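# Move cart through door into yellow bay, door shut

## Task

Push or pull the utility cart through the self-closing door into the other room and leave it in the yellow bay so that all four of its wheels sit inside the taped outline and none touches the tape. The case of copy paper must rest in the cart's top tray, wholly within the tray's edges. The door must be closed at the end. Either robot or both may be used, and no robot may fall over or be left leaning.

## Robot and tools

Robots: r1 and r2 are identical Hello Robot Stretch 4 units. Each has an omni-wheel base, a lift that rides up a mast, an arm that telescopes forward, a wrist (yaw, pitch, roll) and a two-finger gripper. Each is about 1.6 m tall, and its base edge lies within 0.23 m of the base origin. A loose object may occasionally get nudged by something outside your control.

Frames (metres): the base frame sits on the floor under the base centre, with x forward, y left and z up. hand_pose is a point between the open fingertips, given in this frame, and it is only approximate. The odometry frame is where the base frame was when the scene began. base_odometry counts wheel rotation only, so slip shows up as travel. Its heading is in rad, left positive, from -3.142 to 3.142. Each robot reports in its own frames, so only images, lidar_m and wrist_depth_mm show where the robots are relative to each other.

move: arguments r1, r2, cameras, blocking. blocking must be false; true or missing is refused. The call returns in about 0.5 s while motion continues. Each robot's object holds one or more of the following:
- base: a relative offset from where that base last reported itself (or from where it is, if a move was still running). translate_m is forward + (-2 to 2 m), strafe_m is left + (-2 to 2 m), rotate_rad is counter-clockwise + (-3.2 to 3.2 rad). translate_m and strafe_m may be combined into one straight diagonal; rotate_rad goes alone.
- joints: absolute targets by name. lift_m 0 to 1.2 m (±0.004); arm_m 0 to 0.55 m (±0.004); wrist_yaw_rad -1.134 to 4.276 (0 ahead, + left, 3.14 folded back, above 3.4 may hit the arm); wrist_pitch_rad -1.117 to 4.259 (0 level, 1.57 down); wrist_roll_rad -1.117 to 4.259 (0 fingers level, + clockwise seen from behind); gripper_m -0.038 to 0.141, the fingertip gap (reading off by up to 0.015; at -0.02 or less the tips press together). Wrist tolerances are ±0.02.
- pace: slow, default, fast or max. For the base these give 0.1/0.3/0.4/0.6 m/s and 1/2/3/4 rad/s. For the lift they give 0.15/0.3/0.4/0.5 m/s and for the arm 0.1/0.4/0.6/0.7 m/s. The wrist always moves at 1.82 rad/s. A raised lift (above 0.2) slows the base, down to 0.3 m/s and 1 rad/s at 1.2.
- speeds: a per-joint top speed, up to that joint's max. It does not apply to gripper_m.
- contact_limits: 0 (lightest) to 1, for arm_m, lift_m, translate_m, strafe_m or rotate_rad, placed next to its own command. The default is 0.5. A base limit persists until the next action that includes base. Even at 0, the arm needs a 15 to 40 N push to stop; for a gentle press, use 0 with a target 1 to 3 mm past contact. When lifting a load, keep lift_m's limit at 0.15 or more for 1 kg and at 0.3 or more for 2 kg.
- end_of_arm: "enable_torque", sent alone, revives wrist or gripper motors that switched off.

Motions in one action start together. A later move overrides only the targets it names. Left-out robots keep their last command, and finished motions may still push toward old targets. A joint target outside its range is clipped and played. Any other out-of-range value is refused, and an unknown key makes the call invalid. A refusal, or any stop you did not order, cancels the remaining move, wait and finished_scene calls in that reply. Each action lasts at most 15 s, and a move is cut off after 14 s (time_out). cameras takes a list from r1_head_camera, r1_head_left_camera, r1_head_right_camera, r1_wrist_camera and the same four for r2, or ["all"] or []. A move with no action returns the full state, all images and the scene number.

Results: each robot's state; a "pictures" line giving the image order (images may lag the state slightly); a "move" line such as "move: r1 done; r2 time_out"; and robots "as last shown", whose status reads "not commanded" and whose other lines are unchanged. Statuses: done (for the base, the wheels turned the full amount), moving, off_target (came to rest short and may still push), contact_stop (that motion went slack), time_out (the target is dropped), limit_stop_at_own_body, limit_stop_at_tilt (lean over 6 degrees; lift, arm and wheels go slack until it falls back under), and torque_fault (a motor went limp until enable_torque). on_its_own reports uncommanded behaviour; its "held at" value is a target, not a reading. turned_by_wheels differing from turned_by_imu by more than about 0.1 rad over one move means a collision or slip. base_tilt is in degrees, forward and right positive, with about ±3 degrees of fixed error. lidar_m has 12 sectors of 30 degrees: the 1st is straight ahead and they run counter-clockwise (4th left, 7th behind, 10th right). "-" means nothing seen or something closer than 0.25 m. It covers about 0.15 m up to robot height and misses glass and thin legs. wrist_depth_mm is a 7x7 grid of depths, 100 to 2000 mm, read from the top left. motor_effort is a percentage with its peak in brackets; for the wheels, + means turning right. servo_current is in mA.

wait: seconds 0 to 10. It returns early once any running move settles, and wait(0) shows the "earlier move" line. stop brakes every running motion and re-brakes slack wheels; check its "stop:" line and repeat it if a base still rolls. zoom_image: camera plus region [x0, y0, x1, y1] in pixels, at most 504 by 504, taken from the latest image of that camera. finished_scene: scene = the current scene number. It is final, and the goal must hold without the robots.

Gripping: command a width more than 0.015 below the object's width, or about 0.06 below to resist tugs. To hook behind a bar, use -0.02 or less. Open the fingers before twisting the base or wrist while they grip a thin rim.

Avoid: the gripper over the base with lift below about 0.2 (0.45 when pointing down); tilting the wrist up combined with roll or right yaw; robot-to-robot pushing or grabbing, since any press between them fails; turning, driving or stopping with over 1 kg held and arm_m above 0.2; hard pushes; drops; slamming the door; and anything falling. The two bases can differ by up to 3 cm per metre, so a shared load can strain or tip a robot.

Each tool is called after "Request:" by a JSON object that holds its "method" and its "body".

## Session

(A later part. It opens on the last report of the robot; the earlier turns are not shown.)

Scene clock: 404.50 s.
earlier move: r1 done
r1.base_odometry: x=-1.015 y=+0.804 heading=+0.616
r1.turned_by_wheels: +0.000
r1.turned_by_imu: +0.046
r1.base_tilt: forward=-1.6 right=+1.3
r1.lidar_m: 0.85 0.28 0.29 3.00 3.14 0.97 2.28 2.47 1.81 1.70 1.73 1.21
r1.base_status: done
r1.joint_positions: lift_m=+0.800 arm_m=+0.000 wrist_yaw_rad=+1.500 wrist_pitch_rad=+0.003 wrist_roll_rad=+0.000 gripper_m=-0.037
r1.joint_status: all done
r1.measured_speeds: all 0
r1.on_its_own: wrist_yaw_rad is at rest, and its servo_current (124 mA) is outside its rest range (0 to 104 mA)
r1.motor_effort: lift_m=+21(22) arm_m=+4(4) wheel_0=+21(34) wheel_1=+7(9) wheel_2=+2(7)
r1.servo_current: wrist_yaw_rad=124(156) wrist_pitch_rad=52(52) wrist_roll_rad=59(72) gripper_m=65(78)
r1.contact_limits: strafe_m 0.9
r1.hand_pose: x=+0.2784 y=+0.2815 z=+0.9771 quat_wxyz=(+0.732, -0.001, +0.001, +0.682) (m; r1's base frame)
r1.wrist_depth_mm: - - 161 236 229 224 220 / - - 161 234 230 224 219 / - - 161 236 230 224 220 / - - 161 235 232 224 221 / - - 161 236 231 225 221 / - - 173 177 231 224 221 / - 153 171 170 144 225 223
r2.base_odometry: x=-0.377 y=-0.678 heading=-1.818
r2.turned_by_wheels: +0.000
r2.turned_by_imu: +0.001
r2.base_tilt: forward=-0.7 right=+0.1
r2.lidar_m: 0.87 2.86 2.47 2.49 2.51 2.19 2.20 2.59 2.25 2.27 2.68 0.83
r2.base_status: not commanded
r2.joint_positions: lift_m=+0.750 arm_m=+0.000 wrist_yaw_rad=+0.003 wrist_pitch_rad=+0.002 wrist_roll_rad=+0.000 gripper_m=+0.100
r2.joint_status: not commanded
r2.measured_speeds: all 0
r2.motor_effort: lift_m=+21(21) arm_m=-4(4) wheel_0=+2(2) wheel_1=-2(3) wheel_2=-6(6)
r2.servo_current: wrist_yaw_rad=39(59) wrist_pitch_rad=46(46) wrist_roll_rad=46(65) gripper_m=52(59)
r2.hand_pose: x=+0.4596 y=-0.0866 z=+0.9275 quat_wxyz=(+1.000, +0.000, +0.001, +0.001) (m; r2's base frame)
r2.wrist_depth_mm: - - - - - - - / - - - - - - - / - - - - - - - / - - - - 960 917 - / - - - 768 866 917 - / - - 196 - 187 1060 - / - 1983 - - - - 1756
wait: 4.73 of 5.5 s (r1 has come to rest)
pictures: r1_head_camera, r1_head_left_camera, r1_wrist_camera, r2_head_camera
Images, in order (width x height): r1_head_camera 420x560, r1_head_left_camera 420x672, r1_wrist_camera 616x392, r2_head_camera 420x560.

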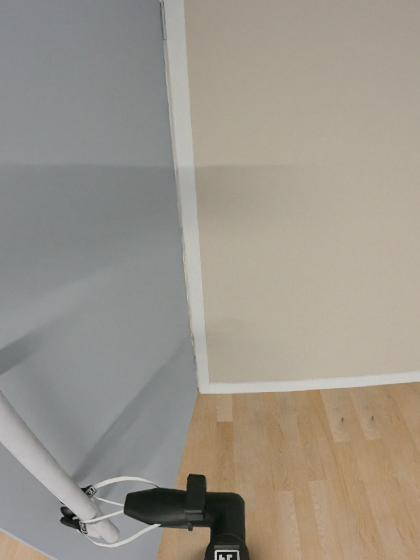

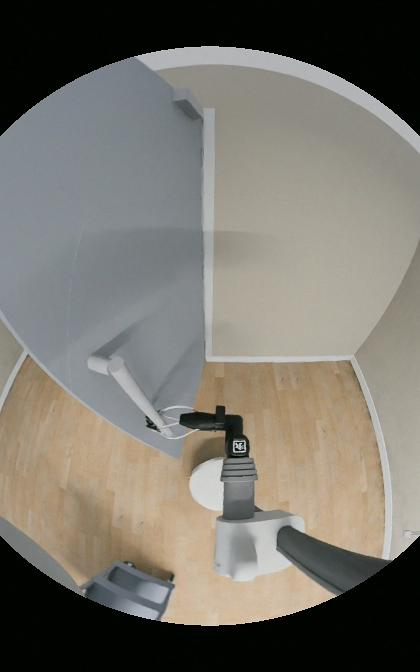

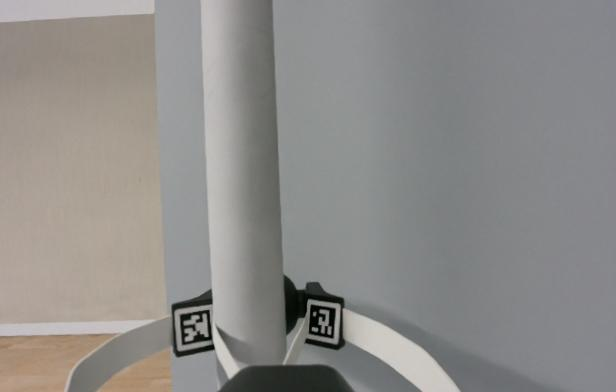

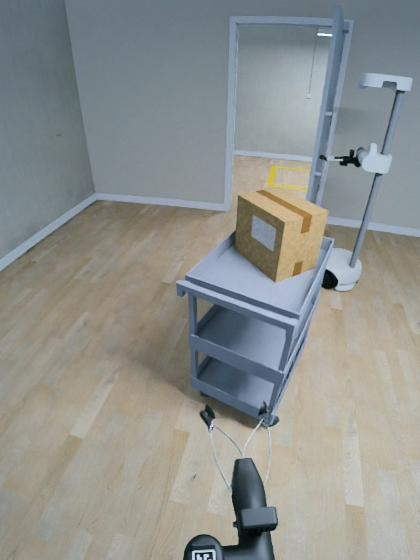

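Request:
{"method": "move", "body": {"blocking": false, "r1": {"base":{"translate_m":0.09,"strafe_m":-0.26},"joints":{"wrist_yaw_rad":1.7},"speeds":{"wrist_yaw_rad":0.08},"contact_limits":{"strafe_m":0.9},"pace":"slow"}}}

Request:
{"method": "wait", "body": {"seconds": 4, "cameras": ["r1_wrist_camera","r1_head_left_camera","r2_head_camera","r2_head_left_camera","r2_wrist_camera"]}}

Request:
{"method": "zoom_image", "body": {"camera": "r2_head_camera", "region": [150, 180, 360, 440]}}

Scene clock: 410.77 s.
move: r1 moving
r1.base_odometry: x=-1.005 y=+0.797 heading=+0.618
r1.turned_by_wheels: +0.002
r1.turned_by_imu: +0.002
r1.base_tilt: forward=-1.6 right=+1.2
r1.lidar_m: 0.88 0.34 0.31 3.03 3.14 0.99 2.28 2.48 1.79 1.67 1.67 1.22
r1.base_status: translate_m moving; strafe_m moving
r1.joint_positions: lift_m=+0.800 arm_m=+0.000 wrist_yaw_rad=+1.533 wrist_pitch_rad=+0.003 wrist_roll_rad=+0.000 gripper_m=-0.037
r1.joint_status: wrist_yaw_rad moving
r1.measured_speeds: translate_m=+0.016 strafe_m=-0.046 rotate_rad=+0.002 lift_m=+0.000 arm_m=+0.000 wrist_yaw_rad=+0.080 wrist_pitch_rad=+0.000 wrist_roll_rad=+0.000
r1.motor_effort: lift_m=+21(21) arm_m=+4(4) wheel_0=+24(26) wheel_1=+3(6) wheel_2=-3(3)
r1.servo_current: wrist_yaw_rad=78(117) wrist_pitch_rad=39(52) wrist_roll_rad=46(65) gripper_m=65(72)
r1.contact_limits: strafe_m 0.9
r1.hand_pose: x=+0.2692 y=+0.2848 z=+0.9771 quat_wxyz=(+0.720, -0.001, +0.001, +0.693) (m; r1's base frame)
r1.wrist_depth_mm: - - 245 234 229 221 216 / - - 161 235 230 222 216 / - - 247 236 229 223 217 / - - 164 235 230 223 217 / - - 167 236 230 225 219 / - - 175 177 232 224 219 / - 150 180 165 144 224 220
r2: as last shown
r2.turned_by_imu: +0.000
r2.base_tilt: forward=-0.6 right=+0.0
r2.lidar_m: 0.86 2.86 2.47 2.46 2.48 2.20 2.21 2.58 2.23 2.26 2.67 0.83
r2.servo_current: wrist_yaw_rad=46(52) wrist_pitch_rad=39(46) wrist_roll_rad=39(46) gripper_m=46(52)
r2.wrist_depth_mm: - - - - - - - / - - - - - - - / - - - - - - - / - - - - 946 917 - / - - - 778 854 904 - / - - 195 - 186 1078 - / - 1983 - - - - 1708
pictures: none

Scene clock: 414.30 s.
earlier move: r1 done
r1.base_odometry: x=-0.792 y=+0.644 heading=+0.618
r1.turned_by_wheels: +0.000
r1.turned_by_imu: +0.107
r1.base_tilt: forward=-1.6 right=+1.2
r1.lidar_m: 1.07 0.41 0.27 3.23 1.22 1.13 - 1.94 1.50 1.47 1.45 1.11
r1.base_status: done
r1.joint_positions: lift_m=+0.800 arm_m=+0.000 wrist_yaw_rad=+1.719 wrist_pitch_rad=+0.003 wrist_roll_rad=+0.000 gripper_m=-0.037
r1.joint_status: all done
r1.measured_speeds: all 0
r1.on_its_own: wrist_yaw_rad is at rest, and its servo_current (124 mA) is outside its rest range (0 to 104 mA)
r1.motor_effort: lift_m=+21(22) arm_m=+3(4) wheel_0=+17(27) wheel_1=+7(10) wheel_2=-2(5)
r1.servo_current: wrist_yaw_rad=124(124) wrist_pitch_rad=46(52) wrist_roll_rad=46(65) gripper_m=65(78)
r1.contact_limits: strafe_m 0.9
r1.hand_pose: x=+0.2147 y=+0.2981 z=+0.9771 quat_wxyz=(+0.653, -0.001, +0.001, +0.758) (m; r1's base frame)
r1.wrist_depth_mm: - - 251 234 221 211 204 / - - 163 232 223 212 204 / - - 252 232 223 213 204 / - - 165 231 225 213 205 / - - 169 234 226 213 206 / - - 176 177 226 216 206 / - 149 180 178 153 213 206
r2.base_odometry: x=-0.377 y=-0.678 heading=-1.818
r2.turned_by_wheels: +0.000
r2.turned_by_imu: +0.000
r2.base_tilt: forward=-0.6 right=+0.0
r2.lidar_m: 0.88 2.85 2.50 2.46 2.52 2.19 2.19 2.56 2.25 2.27 2.67 0.82
r2.base_status: not commanded
r2.joint_positions: lift_m=+0.750 arm_m=+0.000 wrist_yaw_rad=+0.003 wrist_pitch_rad=+0.002 wrist_roll_rad=+0.000 gripper_m=+0.100
r2.joint_status: not commanded
r2.measured_speeds: all 0
r2.motor_effort: lift_m=+21(21) arm_m=-4(4) wheel_0=+2(2) wheel_1=-3(3) wheel_2=-6(7)
r2.servo_current: wrist_yaw_rad=59(59) wrist_pitch_rad=33(52) wrist_roll_rad=39(65) gripper_m=46(59)
r2.hand_pose: x=+0.4596 y=-0.0866 z=+0.9275 quat_wxyz=(+1.000, +0.000, +0.001, +0.001) (m; r2's base frame)
r2.wrist_depth_mm: - - - - - - - / - - - - - - - / - - - - - - - / - - - - 960 917 - / - - - 768 866 904 - / - - 195 - 186 1060 - / - 1921 - - - - 1756
wait: 3.53 of 4 s (r1 has come to rest)
pictures: r1_head_left_camera, r1_wrist_camera, r2_head_camera, r2_head_left_camera, r2_wrist_camera
Images, in order (width x height): r1_head_left_camera 420x672, r1_wrist_camera 616x392, r2_head_camera 420x560, r2_head_left_camera 420x672, r2_wrist_camera 616x392.

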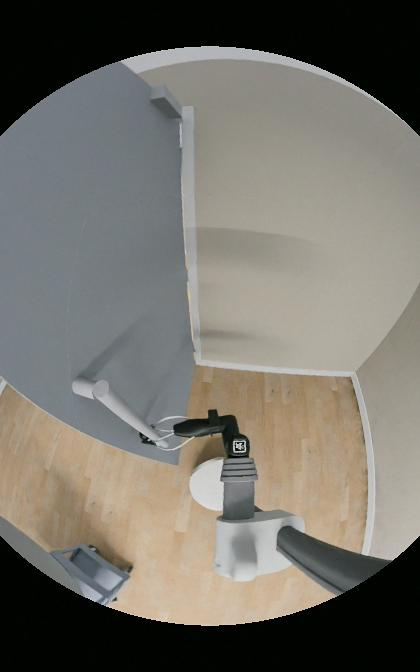

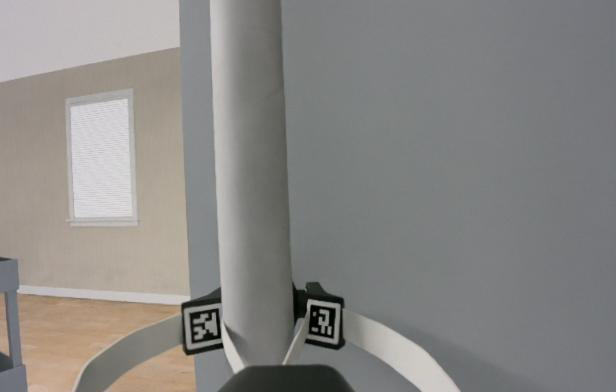

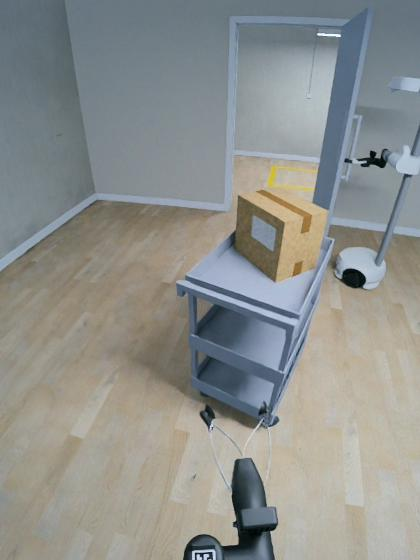

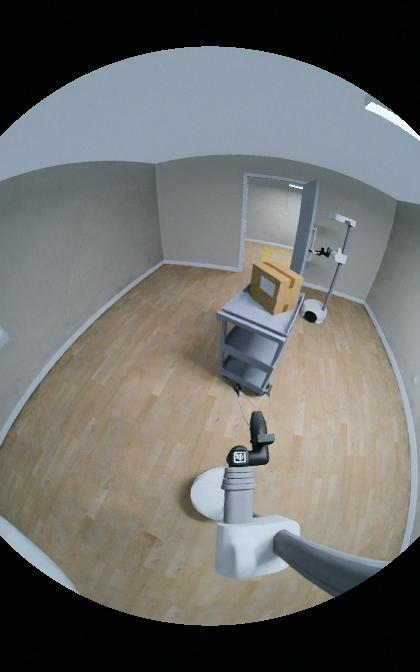

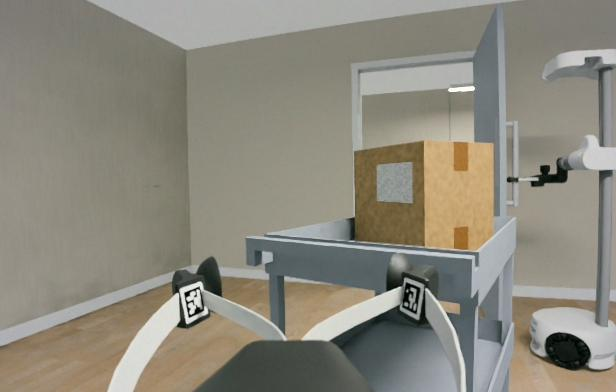

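Scaled by 1.938 from the camera's 420x560 image, which has a finer 1200x1600 frame.

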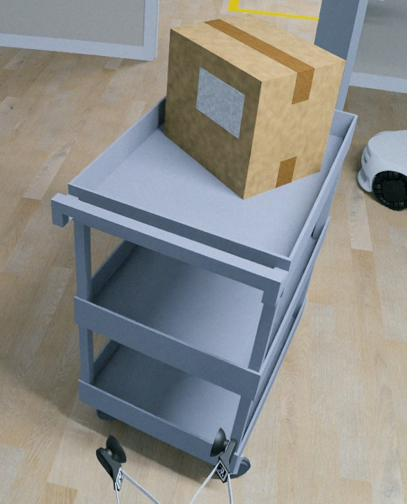

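Request:
{"method": "move", "body": {"blocking": false, "r2": {"base":{"rotate_rad":-0.53},"joints":{"wrist_roll_rad":1.57,"gripper_m":0.12}}}}

Request:
{"method": "wait", "body": {"seconds": 2}}

Request:
{"method": "move", "body": {"blocking": false, "r2": {"base":{"strafe_m":0.48}}}}

Request:
{"method": "wait", "body": {"seconds": 3, "cameras": ["r2_head_camera","r2_head_left_camera","r2_wrist_camera"]}}

Scene clock: 442.03 s.
move: r2 moving
r1.base_odometry: x=-0.792 y=+0.644 heading=+0.618
r1.turned_by_wheels: +0.000
r1.turned_by_imu: +0.000
r1.base_tilt: forward=-1.6 right=+1.3
r1.lidar_m: 1.05 0.40 0.27 3.23 1.21 1.13 - 1.95 1.51 1.48 1.42 1.11
r1.base_status: not commanded
r1.joint_positions: lift_m=+0.800 arm_m=+0.000 wrist_yaw_rad=+1.719 wrist_pitch_rad=+0.003 wrist_roll_rad=+0.000 gripper_m=-0.037
r1.joint_status: not commanded
r1.measured_speeds: all 0
r1.motor_effort: lift_m=+21(21) arm_m=+4(4) wheel_0=+17(18) wheel_1=+7(7) wheel_2=-2(2)
r1.servo_current: wrist_yaw_rad=111(130) wrist_pitch_rad=39(52) wrist_roll_rad=39(65) gripper_m=65(72)
r1.contact_limits: strafe_m 0.9
r1.hand_pose: x=+0.2147 y=+0.2981 z=+0.9771 quat_wxyz=(+0.653, -0.001, +0.001, +0.758) (m; r1's base frame)
r1.wrist_depth_mm: - - 250 233 223 211 202 / - - 162 231 223 213 204 / - - 252 233 224 212 204 / - - 165 232 224 213 205 / - - 168 234 224 213 206 / - - 176 176 224 216 206 / - 150 179 165 153 213 206
r2.base_odometry: x=-0.377 y=-0.678 heading=-2.069
r2.turned_by_wheels: -0.251
r2.turned_by_imu: -0.243
r2.base_tilt: forward=-0.7 right=+0.1
r2.lidar_m: 0.84 0.97 2.56 2.46 2.60 2.27 2.18 2.28 2.33 2.25 2.38 2.42
r2.base_status: rotate_rad moving
r2.joint_positions: lift_m=+0.750 arm_m=+0.000 wrist_yaw_rad=+0.003 wrist_pitch_rad=+0.002 wrist_roll_rad=+0.589 gripper_m=+0.114
r2.joint_status: wrist_roll_rad moving; gripper_m moving
r2.measured_speeds: translate_m=-0.001 strafe_m=+0.000 rotate_rad=-0.971 lift_m=+0.000 arm_m=+0.000 wrist_yaw_rad=+0.000 wrist_pitch_rad=+0.000 wrist_roll_rad=+1.820
r2.motor_effort: lift_m=+21(21) arm_m=-4(4) wheel_0=+7(11) wheel_1=+9(10) wheel_2=+9(11)
r2.servo_current: wrist_yaw_rad=52(59) wrist_pitch_rad=39(46) wrist_roll_rad=91(124) gripper_m=65(111)
r2.hand_pose: x=+0.4596 y=-0.0866 z=+0.9275 quat_wxyz=(+0.957, +0.290, +0.001, +0.001) (m; r2's base frame)
r2.wrist_depth_mm: - - - - - - - / - - - - - - - / - - - - - - - / - - - 960 - - - / - - - 960 668 - 1808 / - - 197 707 190 1618 1430 / - - - - - - 1205
pictures: none

Scene clock: 443.03 s.
earlier move: r2 done
r1.base_odometry: x=-0.792 y=+0.644 heading=+0.618
r1.turned_by_wheels: +0.000
r1.turned_by_imu: +0.000
r1.base_tilt: forward=-1.6 right=+1.3
r1.lidar_m: 1.04 0.41 0.29 3.22 1.22 1.13 - 1.97 1.51 1.47 1.44 1.10
r1.base_status: not commanded
r1.joint_positions: lift_m=+0.800 arm_m=+0.000 wrist_yaw_rad=+1.719 wrist_pitch_rad=+0.003 wrist_roll_rad=+0.000 gripper_m=-0.037
r1.joint_status: not commanded
r1.measured_speeds: all 0
r1.on_its_own: wrist_yaw_rad is at rest, and its servo_current (111 mA) is outside its rest range (0 to 104 mA)
r1.motor_effort: lift_m=+21(22) arm_m=+4(4) wheel_0=+18(18) wheel_1=+7(8) wheel_2=-2(2)
r1.servo_current: wrist_yaw_rad=111(130) wrist_pitch_rad=39(52) wrist_roll_rad=59(65) gripper_m=65(78)
r1.contact_limits: strafe_m 0.9
r1.hand_pose: x=+0.2147 y=+0.2981 z=+0.9771 quat_wxyz=(+0.653, -0.001, +0.001, +0.758) (m; r1's base frame)
r1.wrist_depth_mm: - - 251 232 223 211 203 / - - 162 233 224 213 204 / - - 252 232 224 212 204 / - - 165 232 224 212 204 / - - 169 234 226 214 206 / - - 176 177 224 216 206 / - 149 179 165 154 213 206
r2.base_odometry: x=-0.377 y=-0.678 heading=-2.348
r2.turned_by_wheels: -0.278
r2.turned_by_imu: -0.271
r2.base_tilt: forward=-0.6 right=+0.0
r2.lidar_m: 0.84 0.87 2.90 2.45 2.45 2.53 2.17 2.20 2.58 2.24 2.27 2.67
r2.base_status: done
r2.joint_positions: lift_m=+0.750 arm_m=+0.000 wrist_yaw_rad=+0.003 wrist_pitch_rad=+0.002 wrist_roll_rad=+1.568 gripper_m=+0.120
r2.joint_status: all done
r2.measured_speeds: all 0
r2.motor_effort: lift_m=+21(21) arm_m=-4(4) wheel_0=+3(11) wheel_1=+4(10) wheel_2=+3(11)
r2.servo_current: wrist_yaw_rad=39(59) wrist_pitch_rad=39(46) wrist_roll_rad=52(124) gripper_m=52(111)
r2.hand_pose: x=+0.4595 y=-0.0867 z=+0.9275 quat_wxyz=(+0.708, +0.706, +0.001, +0.000) (m; r2's base frame)
r2.wrist_depth_mm: - - - - - 1808 1281 / - - - - - 1863 1308 / - - - - - 1863 1281 / - - - - - 1863 1281 / - - - - - 1756 1229 / - - 198 991 195 759 - / - - - - - - -
wait: 1.00 of 2 s (r2 has come to rest)
pictures: none

Scene clock: 443.53 s.
move: r2 moving
r1.base_odometry: x=-0.792 y=+0.644 heading=+0.618
r1.turned_by_wheels: +0.000
r1.turned_by_imu: +0.000
r1.base_tilt: forward=-1.6 right=+1.3
r1.lidar_m: 1.02 0.41 0.28 3.23 1.23 1.12 - 1.97 1.50 1.47 1.40 1.12
r1.base_status: not commanded
r1.joint_positions: lift_m=+0.800 arm_m=+0.000 wrist_yaw_rad=+1.719 wrist_pitch_rad=+0.003 wrist_roll_rad=+0.000 gripper_m=-0.037
r1.joint_status: not commanded
r1.measured_speeds: all 0
r1.motor_effort: lift_m=+21(21) arm_m=+4(4) wheel_0=+17(18) wheel_1=+7(8) wheel_2=-2(2)
r1.servo_current: wrist_yaw_rad=98(124) wrist_pitch_rad=39(52) wrist_roll_rad=33(59) gripper_m=65(78)
r1.contact_limits: strafe_m 0.9
r1.hand_pose: x=+0.2147 y=+0.2981 z=+0.9771 quat_wxyz=(+0.653, -0.001, +0.001, +0.758) (m; r1's base frame)
r1.wrist_depth_mm: - - 252 233 221 211 203 / - - 162 232 224 213 204 / - - 251 233 224 213 204 / - - 165 231 224 213 205 / - - 168 233 224 214 206 / - - 176 177 223 216 206 / - 149 180 166 153 213 206
r2.base_odometry: x=-0.351 y=-0.703 heading=-2.347
r2.turned_by_wheels: +0.000
r2.turned_by_imu: +0.000
r2.base_tilt: forward=-0.7 right=+0.1
r2.lidar_m: 0.80 0.87 2.81 2.45 2.45 2.52 2.19 2.19 2.60 2.27 2.30 2.73
r2.base_status: strafe_m moving
r2.joint_positions: lift_m=+0.750 arm_m=+0.000 wrist_yaw_rad=+0.003 wrist_pitch_rad=+0.002 wrist_roll_rad=+1.568 gripper_m=+0.120
r2.joint_status: not commanded
r2.measured_speeds: translate_m=+0.000 strafe_m=+0.141 rotate_rad=-0.002 lift_m=+0.000 arm_m=+0.000 wrist_yaw_rad=+0.000 wrist_pitch_rad=+0.000 wrist_roll_rad=+0.000
r2.motor_effort: lift_m=+21(21) arm_m=-4(4) wheel_0=-10(10) wheel_1=+12(12) wheel_2=-1(2)
r2.servo_current: wrist_yaw_rad=52(52) wrist_pitch_rad=39(46) wrist_roll_rad=46(59) gripper_m=52(52)
r2.hand_pose: x=+0.4595 y=-0.0867 z=+0.9275 quat_wxyz=(+0.708, +0.706, +0.001, +0.000) (m; r2's base frame)
r2.wrist_depth_mm: - - - - - 1863 1281 / - - - - - 1808 1308 / - - - - - 1808 1308 / - - - - - 1863 1336 / - - - - - 1756 1205 / - - 198 976 192 668 - / - - - - - - -
pictures: none

Scene clock: 445.97 s.
earlier move: r2 done
r1.base_odometry: x=-0.792 y=+0.644 heading=+0.618
r1.turned_by_wheels: +0.000
r1.turned_by_imu: +0.000
r1.base_tilt: forward=-1.6 right=+1.3
r1.lidar_m: 1.04 0.43 0.28 3.22 1.22 1.14 - 1.96 1.52 1.48 1.43 1.11
r1.base_status: not commanded
r1.joint_positions: lift_m=+0.800 arm_m=+0.000 wrist_yaw_rad=+1.719 wrist_pitch_rad=+0.003 wrist_roll_rad=+0.000 gripper_m=-0.037
r1.joint_status: not commanded
r1.measured_speeds: all 0
r1.on_its_own: wrist_yaw_rad is at rest, and its servo_current (124 mA) is outside its rest range (0 to 104 mA)
r1.motor_effort: lift_m=+21(22) arm_m=+4(4) wheel_0=+18(18) wheel_1=+7(8) wheel_2=-2(2)
r1.servo_current: wrist_yaw_rad=124(137) wrist_pitch_rad=39(52) wrist_roll_rad=52(65) gripper_m=65(78)
r1.contact_limits: strafe_m 0.9
r1.hand_pose: x=+0.2147 y=+0.2981 z=+0.9771 quat_wxyz=(+0.653, -0.001, +0.001, +0.758) (m; r1's base frame)
r1.wrist_depth_mm: - - 251 232 223 212 203 / - - 162 232 223 213 204 / - - 252 232 224 213 204 / - - 165 231 224 213 205 / - - 168 234 225 213 205 / - - 176 177 224 216 206 / - 149 179 165 153 213 207
r2.base_odometry: x=-0.035 y=-1.014 heading=-2.348
r2.turned_by_wheels: +0.000
r2.turned_by_imu: +0.001
r2.base_tilt: forward=-0.7 right=+0.1
r2.lidar_m: 0.83 3.51 2.34 2.04 1.98 2.41 2.29 2.30 2.70 2.72 2.73 0.84
r2.base_status: done
r2.joint_positions: lift_m=+0.750 arm_m=+0.000 wrist_yaw_rad=+0.003 wrist_pitch_rad=+0.002 wrist_roll_rad=+1.568 gripper_m=+0.120
r2.joint_status: not commanded
r2.measured_speeds: all 0
r2.motor_effort: lift_m=+20(21) arm_m=-4(4) wheel_0=-2(14) wheel_1=+1(12) wheel_2=+0(2)
r2.servo_current: wrist_yaw_rad=39(65) wrist_pitch_rad=39(46) wrist_roll_rad=46(59) gripper_m=59(59)
r2.hand_pose: x=+0.4595 y=-0.0867 z=+0.9276 quat_wxyz=(+0.708, +0.706, +0.001, +0.000) (m; r2's base frame)
r2.wrist_depth_mm: - - - - - 1808 1281 / - - - - - 1499 647 / - - - 946 661 1160 - / - - - 931 1255 1138 - / - - - 1025 661 - 668 / - - 198 - 198 1537 1229 / - - - - - 1863 1281
wait: 2.43 of 3 s (r2 has come to rest)
pictures: r2_head_camera, r2_head_left_camera, r2_wrist_camera
Images, in order (width x height): r2_head_camera 420x560, r2_head_left_camera 420x672, r2_wrist_camera 616x392.

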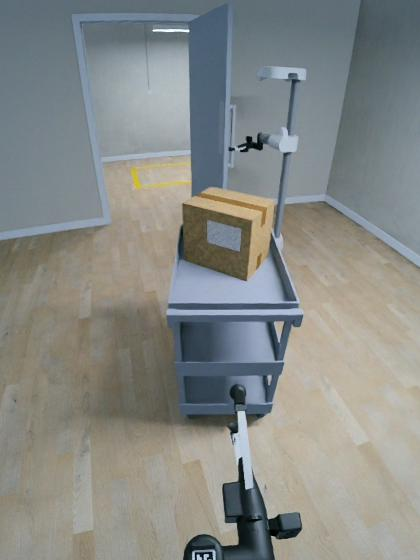

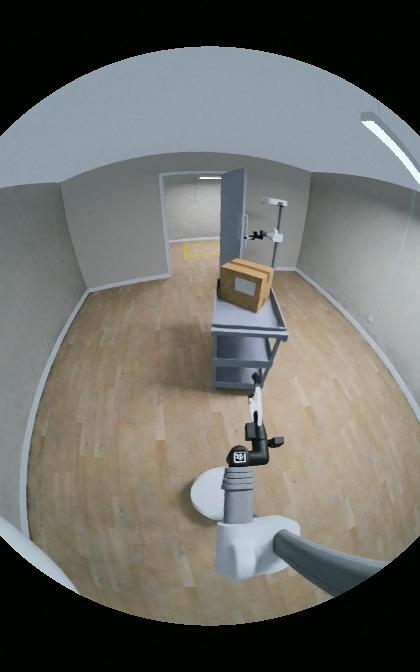

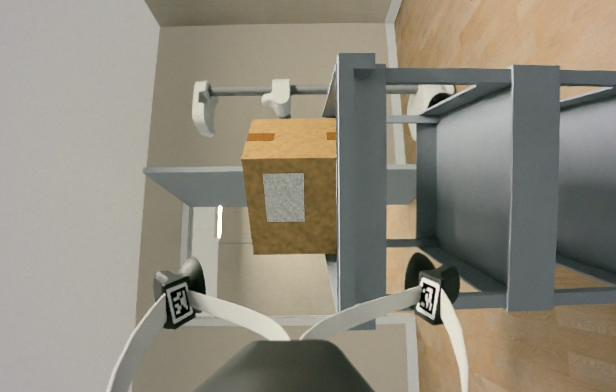

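Request:
{"method": "zoom_image", "body": {"camera": "r2_wrist_camera", "region": [310, 30, 460, 350]}}

Request:
{"method": "zoom_image", "body": {"camera": "r2_head_camera", "region": [140, 170, 330, 430]}}

Request:
{"method": "move", "body": {"blocking": false, "r2": {"base":{"strafe_m":-0.055,"translate_m":0.32},"joints":{"lift_m":0.662}}}}

Request:
{"method": "wait", "body": {"seconds": 3, "cameras": ["r2_head_camera","r2_wrist_camera"]}}

Scaled by 1.575.

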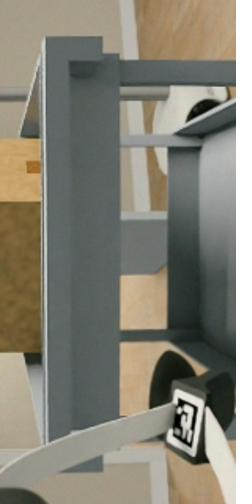

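Scaled by 1.938 from the camera's 420x560 image, which has a finer 1200x1600 frame.

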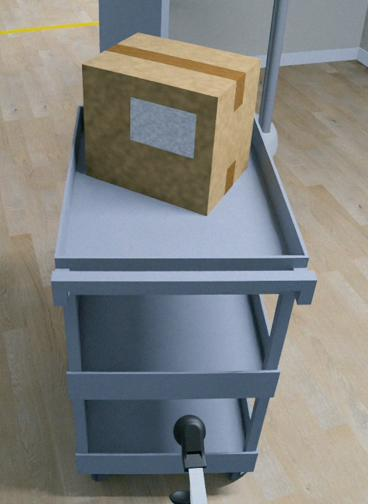

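Scene clock: 457.03 s.
move: r2 moving
r1.base_odometry: x=-0.792 y=+0.644 heading=+0.618
r1.turned_by_wheels: +0.000
r1.turned_by_imu: +0.000
r1.base_tilt: forward=-1.6 right=+1.2
r1.lidar_m: 1.05 0.42 0.27 3.23 1.24 1.13 - 1.97 1.51 1.48 1.42 1.11
r1.base_status: not commanded
r1.joint_positions: lift_m=+0.800 arm_m=+0.000 wrist_yaw_rad=+1.719 wrist_pitch_rad=+0.003 wrist_roll_rad=+0.000 gripper_m=-0.037
r1.joint_status: not commanded
r1.measured_speeds: all 0
r1.motor_effort: lift_m=+21(21) arm_m=+4(4) wheel_0=+18(18) wheel_1=+7(7) wheel_2=-2(2)
r1.servo_current: wrist_yaw_rad=104(130) wrist_pitch_rad=39(52) wrist_roll_rad=52(59) gripper_m=65(72)
r1.contact_limits: strafe_m 0.9
r1.hand_pose: x=+0.2147 y=+0.2981 z=+0.9771 quat_wxyz=(+0.653, -0.001, +0.001, +0.758) (m; r1's base frame)
r1.wrist_depth_mm: - - 251 232 222 211 204 / - - 162 231 222 212 204 / - - 252 233 224 212 204 / - - 165 231 225 213 206 / - - 169 235 225 213 206 / - - 176 176 224 215 206 / - 150 180 165 153 213 207
r2.base_odometry: x=-0.061 y=-1.033 heading=-2.348
r2.turned_by_wheels: +0.000
r2.turned_by_imu: +0.000
r2.base_tilt: forward=-0.7 right=+0.0
r2.lidar_m: 0.80 3.46 2.36 2.05 2.03 2.42 2.30 2.33 2.73 2.71 2.71 0.81
r2.base_status: translate_m moving; strafe_m moving
r2.joint_positions: lift_m=+0.712 arm_m=+0.000 wrist_yaw_rad=+0.003 wrist_pitch_rad=+0.002 wrist_roll_rad=+1.568 gripper_m=+0.120
r2.joint_status: lift_m moving
r2.measured_speeds: translate_m=+0.121 strafe_m=-0.022 rotate_rad=-0.003 lift_m=-0.146 arm_m=+0.000 wrist_yaw_rad=+0.000 wrist_pitch_rad=+0.000 wrist_roll_rad=+0.000
r2.motor_effort: lift_m=+14(19) arm_m=-4(4) wheel_0=+10(10) wheel_1=+6(7) wheel_2=-13(13)
r2.servo_current: wrist_yaw_rad=46(52) wrist_pitch_rad=46(46) wrist_roll_rad=52(52) gripper_m=46(52)
r2.hand_pose: x=+0.4595 y=-0.0867 z=+0.8901 quat_wxyz=(+0.708, +0.706, +0.001, +0.000) (m; r2's base frame)
r2.wrist_depth_mm: - - - - - 1756 1229 / - - - - - 842 842 / - - - 878 1205 - 627 / - - - 891 1229 - 634 / - - - 991 1182 - 640 / - - 198 647 200 647 1205 / - - - - - 1756 1229
pictures: none

Scene clock: 459.10 s.
earlier move: r2 done
r1.base_odometry: x=-0.792 y=+0.644 heading=+0.618
r1.turned_by_wheels: +0.000
r1.turned_by_imu: +0.000
r1.base_tilt: forward=-1.6 right=+1.3
r1.lidar_m: 1.01 0.43 0.27 3.24 1.23 1.14 - 1.96 1.52 1.46 1.42 1.10
r1.base_status: not commanded
r1.joint_positions: lift_m=+0.800 arm_m=+0.000 wrist_yaw_rad=+1.719 wrist_pitch_rad=+0.003 wrist_roll_rad=+0.000 gripper_m=-0.037
r1.joint_status: not commanded
r1.measured_speeds: all 0
r1.on_its_own: wrist_yaw_rad is at rest, and its servo_current (117 mA) is outside its rest range (0 to 104 mA)
r1.motor_effort: lift_m=+21(21) arm_m=+4(4) wheel_0=+18(18) wheel_1=+7(8) wheel_2=-2(2)
r1.servo_current: wrist_yaw_rad=117(130) wrist_pitch_rad=46(52) wrist_roll_rad=39(59) gripper_m=65(78)
r1.contact_limits: strafe_m 0.9
r1.hand_pose: x=+0.2147 y=+0.2981 z=+0.9771 quat_wxyz=(+0.653, -0.001, +0.001, +0.758) (m; r1's base frame)
r1.wrist_depth_mm: - - 250 233 223 211 203 / - - 162 231 224 213 204 / - - 251 232 224 212 204 / - - 165 232 225 213 206 / - - 169 234 225 213 206 / - - 175 177 224 216 206 / - 150 179 165 153 213 206
r2.base_odometry: x=-0.298 y=-1.204 heading=-2.347
r2.turned_by_wheels: +0.000
r2.turned_by_imu: +0.001
r2.base_tilt: forward=-0.7 right=+0.1
r2.lidar_m: 0.50 0.56 2.51 2.15 2.14 2.58 2.58 2.60 2.98 2.60 2.60 0.49
r2.base_status: done
r2.joint_positions: lift_m=+0.662 arm_m=+0.000 wrist_yaw_rad=+0.003 wrist_pitch_rad=+0.002 wrist_roll_rad=+1.568 gripper_m=+0.120
r2.joint_status: all done
r2.measured_speeds: all 0
r2.motor_effort: lift_m=+14(19) arm_m=-4(4) wheel_0=+4(11) wheel_1=+2(8) wheel_2=-2(14)
r2.servo_current: wrist_yaw_rad=39(59) wrist_pitch_rad=39(52) wrist_roll_rad=39(59) gripper_m=52(52)
r2.hand_pose: x=+0.4595 y=-0.0867 z=+0.8401 quat_wxyz=(+0.708, +0.706, +0.001, +0.000) (m; r2's base frame)
r2.wrist_depth_mm: - - - 290 353 351 347 / - - - 336 1983 1708 - / - - 668 338 - - - / - - 574 340 946 - - / - - 634 347 960 - - / - - 200 290 196 - - / - - - - - 1863 -
wait: 2.07 of 3 s (r2 has come to rest)
pictures: r2_head_camera, r2_wrist_camera
Images, in order (width x height): r2_head_camera 420x560, r2_wrist_camera 616x392.

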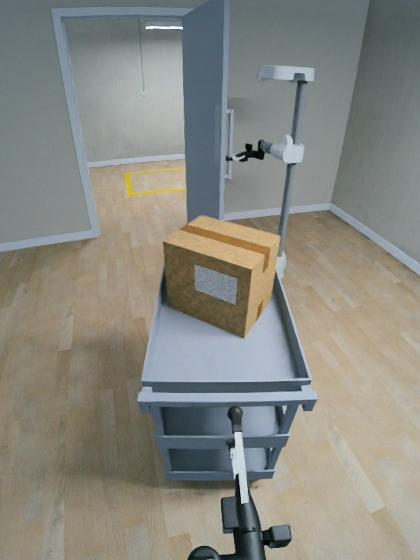

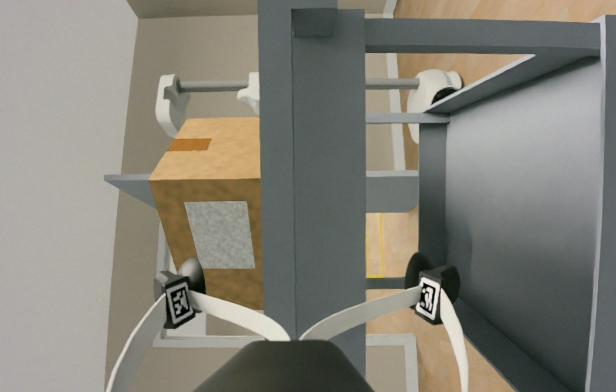

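Request:
{"method": "move", "body": {"blocking": false, "r2": {"base":{"strafe_m":0.03,"translate_m":0.1},"joints":{"lift_m":0.682},"pace":"slow","contact_limits":{"translate_m":0.2}}}}

Request:
{"method": "wait", "body": {"seconds": 3, "cameras": ["r2_head_camera","r2_wrist_camera"]}}

Scene clock: 470.40 s.
move: r2 moving
r1.base_odometry: x=-0.792 y=+0.644 heading=+0.618
r1.turned_by_wheels: +0.000
r1.turned_by_imu: +0.000
r1.base_tilt: forward=-1.6 right=+1.2
r1.lidar_m: 1.04 0.42 0.25 3.24 1.24 1.12 - 1.97 1.51 1.49 1.43 1.10
r1.base_status: not commanded
r1.joint_positions: lift_m=+0.800 arm_m=+0.000 wrist_yaw_rad=+1.719 wrist_pitch_rad=+0.003 wrist_roll_rad=+0.000 gripper_m=-0.037
r1.joint_status: not commanded
r1.measured_speeds: all 0
r1.motor_effort: lift_m=+21(21) arm_m=+4(4) wheel_0=+18(18) wheel_1=+7(7) wheel_2=-2(2)
r1.servo_current: wrist_yaw_rad=98(124) wrist_pitch_rad=46(52) wrist_roll_rad=59(59) gripper_m=65(72)
r1.contact_limits: strafe_m 0.9
r1.hand_pose: x=+0.2147 y=+0.2981 z=+0.9771 quat_wxyz=(+0.653, -0.001, +0.001, +0.758) (m; r1's base frame)
r1.wrist_depth_mm: - - 251 234 223 211 203 / - - 162 232 223 213 204 / - - 253 232 224 213 204 / - - 165 231 224 213 206 / - - 168 234 224 213 206 / - - 176 176 224 216 206 / - 150 180 165 153 212 206
r2.base_odometry: x=-0.304 y=-1.215 heading=-2.347
r2.turned_by_wheels: +0.000
r2.turned_by_imu: +0.001
r2.base_tilt: forward=-0.7 right=+0.1
r2.lidar_m: 0.51 0.56 2.50 2.17 2.13 2.56 2.61 2.62 2.98 2.58 2.59 0.50
r2.base_status: translate_m moving; strafe_m moving
r2.joint_positions: lift_m=+0.680 arm_m=+0.000 wrist_yaw_rad=+0.003 wrist_pitch_rad=+0.002 wrist_roll_rad=+1.568 gripper_m=+0.120
r2.joint_status: lift_m moving
r2.measured_speeds: translate_m=+0.049 strafe_m=+0.014 rotate_rad=+0.001 lift_m=+0.029 arm_m=+0.000 wrist_yaw_rad=+0.000 wrist_pitch_rad=+0.000 wrist_roll_rad=+0.000
r2.motor_effort: lift_m=+23(24) arm_m=-4(4) wheel_0=+8(8) wheel_1=+7(8) wheel_2=-9(11)
r2.servo_current: wrist_yaw_rad=39(59) wrist_pitch_rad=39(46) wrist_roll_rad=52(59) gripper_m=52(52)
r2.contact_limits: translate_m 0.2
r2.hand_pose: x=+0.4595 y=-0.0867 z=+0.8578 quat_wxyz=(+0.708, +0.706, +0.001, +0.000) (m; r2's base frame)
r2.wrist_depth_mm: - - - 279 325 332 329 / - - - 325 329 1708 - / - - 647 271 329 891 - / - - 569 332 332 931 - / - - 627 336 332 - - / - - 200 278 200 - - / - - - - - 1863 -
pictures: none

Scene clock: 472.20 s.
earlier move: r2 done
r1.base_odometry: x=-0.792 y=+0.644 heading=+0.618
r1.turned_by_wheels: +0.000
r1.turned_by_imu: +0.000
r1.base_tilt: forward=-1.6 right=+1.2
r1.lidar_m: 1.05 0.43 0.29 3.23 1.20 1.15 - 1.95 1.51 1.47 1.44 1.11
r1.base_status: not commanded
r1.joint_positions: lift_m=+0.800 arm_m=+0.000 wrist_yaw_rad=+1.719 wrist_pitch_rad=+0.003 wrist_roll_rad=+0.000 gripper_m=-0.037
r1.joint_status: not commanded
r1.measured_speeds: all 0
r1.on_its_own: wrist_yaw_rad is at rest, and its servo_current (117 mA) is outside its rest range (0 to 104 mA)
r1.motor_effort: lift_m=+21(22) arm_m=+4(4) wheel_0=+18(18) wheel_1=+7(8) wheel_2=-2(2)
r1.servo_current: wrist_yaw_rad=117(130) wrist_pitch_rad=46(52) wrist_roll_rad=46(65) gripper_m=65(72)
r1.contact_limits: strafe_m 0.9
r1.hand_pose: x=+0.2147 y=+0.2981 z=+0.9771 quat_wxyz=(+0.653, -0.001, +0.001, +0.758) (m; r1's base frame)
r1.wrist_depth_mm: - - 251 233 224 211 202 / - - 162 232 223 213 203 / - - 253 232 224 212 205 / - - 165 232 224 213 206 / - - 168 234 225 213 206 / - - 176 176 224 215 206 / - 150 179 165 154 213 207
r2.base_odometry: x=-0.347 y=-1.296 heading=-2.347
r2.turned_by_wheels: +0.000
r2.turned_by_imu: +0.000
r2.base_tilt: forward=-0.6 right=+0.0
r2.lidar_m: 0.41 0.45 2.49 2.16 2.17 2.57 2.68 2.70 2.97 2.58 2.58 0.43
r2.base_status: done
r2.joint_positions: lift_m=+0.682 arm_m=+0.000 wrist_yaw_rad=+0.003 wrist_pitch_rad=+0.002 wrist_roll_rad=+1.568 gripper_m=+0.120
r2.joint_status: all done
r2.measured_speeds: all 0
r2.motor_effort: lift_m=+21(24) arm_m=-4(4) wheel_0=+5(11) wheel_1=+4(8) wheel_2=-7(11)
r2.servo_current: wrist_yaw_rad=39(59) wrist_pitch_rad=39(46) wrist_roll_rad=52(65) gripper_m=59(59)
r2.contact_limits: translate_m 0.2
r2.hand_pose: x=+0.4595 y=-0.0867 z=+0.8595 quat_wxyz=(+0.708, +0.706, +0.001, +0.000) (m; r2's base frame)
r2.wrist_depth_mm: - - - 180 237 1708 530 / - - 634 182 241 842 - / - - 488 184 243 831 - / - - 496 186 245 842 - / - - 544 187 247 866 - / - - 201 189 200 - - / - - - - - 1708 492
wait: 1.80 of 3 s (r2 has come to rest)
pictures: r2_head_camera, r2_wrist_camera
Images, in order (width x height): r2_head_camera 420x560, r2_wrist_camera 616x392.

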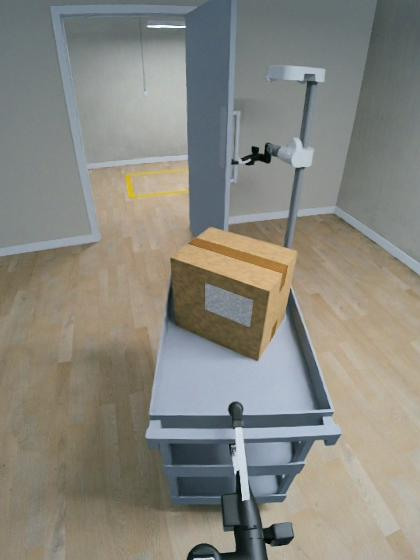

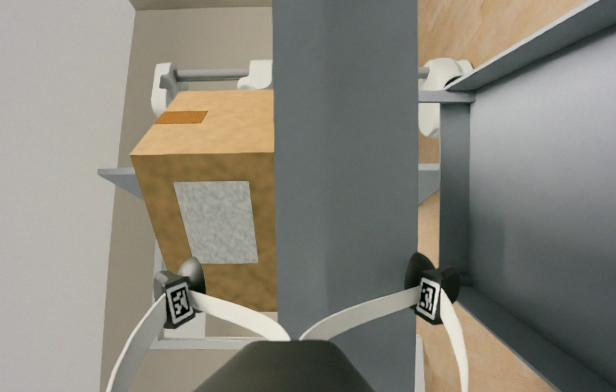

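Request:
{"method": "move", "body": {"blocking": false, "r2": {"joints":{"gripper_m":-0.03}}}}

Request:
{"method": "wait", "body": {"seconds": 2.5, "cameras": ["r2_wrist_camera","r2_head_camera"]}}

Scene clock: 476.23 s.
move: r2 moving
r1.base_odometry: x=-0.792 y=+0.644 heading=+0.618
r1.turned_by_wheels: +0.000
r1.turned_by_imu: +0.000
r1.base_tilt: forward=-1.6 right=+1.2
r1.lidar_m: 1.02 0.42 0.27 3.24 1.21 1.14 - 1.97 1.51 1.48 1.42 1.11
r1.base_status: not commanded
r1.joint_positions: lift_m=+0.800 arm_m=+0.000 wrist_yaw_rad=+1.719 wrist_pitch_rad=+0.003 wrist_roll_rad=+0.000 gripper_m=-0.037
r1.joint_status: not commanded
r1.measured_speeds: all 0
r1.motor_effort: lift_m=+22(22) arm_m=+4(4) wheel_0=+18(18) wheel_1=+7(8) wheel_2=-2(2)
r1.servo_current: wrist_yaw_rad=117(117) wrist_pitch_rad=39(46) wrist_roll_rad=52(59) gripper_m=65(72)
r1.contact_limits: strafe_m 0.9
r1.hand_pose: x=+0.2147 y=+0.2981 z=+0.9771 quat_wxyz=(+0.653, -0.001, +0.001, +0.758) (m; r1's base frame)
r1.wrist_depth_mm: - - 250 232 223 211 204 / - - 162 232 223 213 204 / - - 252 232 224 213 205 / - - 165 232 224 213 205 / - - 169 235 226 213 206 / - - 176 177 224 216 206 / - 150 179 165 153 212 207
r2.base_odometry: x=-0.347 y=-1.296 heading=-2.347
r2.turned_by_wheels: +0.000
r2.turned_by_imu: +0.000
r2.base_tilt: forward=-0.7 right=+0.1
r2.lidar_m: 0.40 0.44 2.45 2.16 2.16 2.55 2.70 2.71 2.94 2.57 2.60 0.43
r2.base_status: not commanded
r2.joint_positions: lift_m=+0.682 arm_m=+0.000 wrist_yaw_rad=+0.003 wrist_pitch_rad=+0.002 wrist_roll_rad=+1.568 gripper_m=+0.106
r2.joint_status: gripper_m moving
r2.measured_speeds: all 0
r2.motor_effort: lift_m=+21(21) arm_m=-4(4) wheel_0=+4(5) wheel_1=+4(4) wheel_2=-7(7)
r2.servo_current: wrist_yaw_rad=52(52) wrist_pitch_rad=39(46) wrist_roll_rad=52(52) gripper_m=85(104)
r2.contact_limits: translate_m 0.2
r2.hand_pose: x=+0.4595 y=-0.0867 z=+0.8595 quat_wxyz=(+0.708, +0.706, +0.001, +0.000) (m; r2's base frame)
r2.wrist_depth_mm: - - - 181 238 1708 525 / - - 634 182 240 842 - / - - 492 183 243 831 - / - - 496 186 245 854 - / - - 544 188 248 854 - / - - 196 189 191 - - / - - - - - 1756 492
pictures: none

Scene clock: 477.97 s.
earlier move: r2 done
r1.base_odometry: x=-0.792 y=+0.644 heading=+0.618
r1.turned_by_wheels: +0.000
r1.turned_by_imu: +0.000
r1.base_tilt: forward=-1.7 right=+1.2
r1.lidar_m: 1.06 0.43 0.29 3.24 1.19 1.12 - 1.97 1.50 1.46 1.44 1.12
r1.base_status: not commanded
r1.joint_positions: lift_m=+0.800 arm_m=+0.000 wrist_yaw_rad=+1.719 wrist_pitch_rad=+0.003 wrist_roll_rad=+0.000 gripper_m=-0.037
r1.joint_status: not commanded
r1.measured_speeds: all 0
r1.on_its_own: wrist_yaw_rad is at rest, and its servo_current (117 mA) is outside its rest range (0 to 104 mA)
r1.motor_effort: lift_m=+21(22) arm_m=+4(4) wheel_0=+18(18) wheel_1=+7(8) wheel_2=-2(2)
r1.servo_current: wrist_yaw_rad=117(130) wrist_pitch_rad=39(52) wrist_roll_rad=39(59) gripper_m=72(72)
r1.contact_limits: strafe_m 0.9
r1.hand_pose: x=+0.2147 y=+0.2981 z=+0.9771 quat_wxyz=(+0.653, -0.001, +0.001, +0.758) (m; r1's base frame)
r1.wrist_depth_mm: - - 250 233 223 210 203 / - - 162 232 224 213 204 / - - 253 232 224 212 204 / - - 165 232 224 213 205 / - - 169 234 225 214 205 / - - 176 176 224 216 206 / - 149 180 165 153 213 207
r2.base_odometry: x=-0.347 y=-1.296 heading=-2.347
r2.turned_by_wheels: +0.000
r2.turned_by_imu: +0.001
r2.base_tilt: forward=-0.6 right=+0.1
r2.lidar_m: 0.40 0.45 2.49 2.16 2.18 2.57 2.69 2.71 2.97 2.59 2.61 0.45
r2.base_status: not commanded
r2.joint_positions: lift_m=+0.682 arm_m=+0.000 wrist_yaw_rad=+0.003 wrist_pitch_rad=+0.002 wrist_roll_rad=+1.568 gripper_m=-0.028
r2.joint_status: all done
r2.measured_speeds: all 0
r2.motor_effort: lift_m=+21(21) arm_m=-4(4) wheel_0=+4(5) wheel_1=+4(4) wheel_2=-2(7)
r2.servo_current: wrist_yaw_rad=39(59) wrist_pitch_rad=39(46) wrist_roll_rad=59(59) gripper_m=117(299)
r2.contact_limits: translate_m 0.2
r2.hand_pose: x=+0.4595 y=-0.0867 z=+0.8595 quat_wxyz=(+0.708, +0.706, +0.001, +0.000) (m; r2's base frame)
r2.wrist_depth_mm: - - - 166 224 1661 - / - - 597 169 227 768 - / - - 469 171 229 - - / - - 484 231 232 - - / - - 544 175 235 - - / - - 185 176 179 - - / - - - - 240 1537 484
wait: 1.73 of 2.5 s (r2 has come to rest)
pictures: r2_head_camera, r2_wrist_camera
Images, in order (width x height): r2_head_camera 420x560, r2_wrist_camera 616x392.

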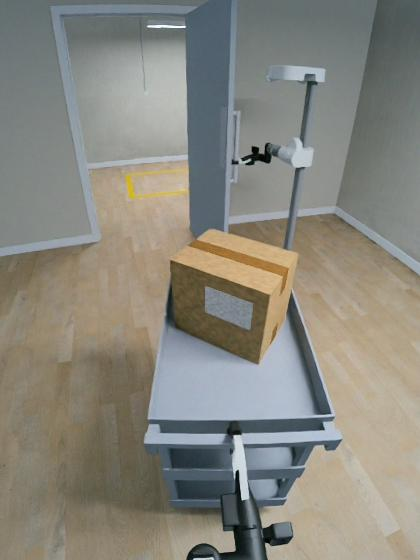

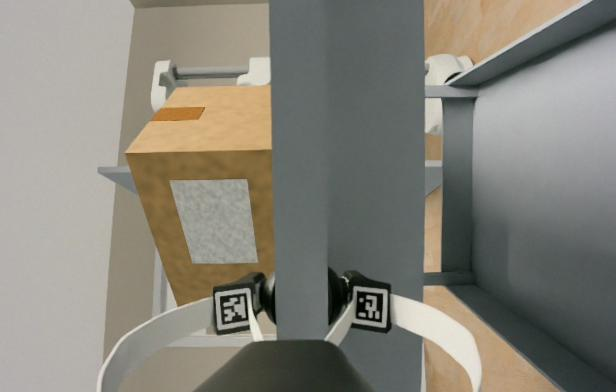

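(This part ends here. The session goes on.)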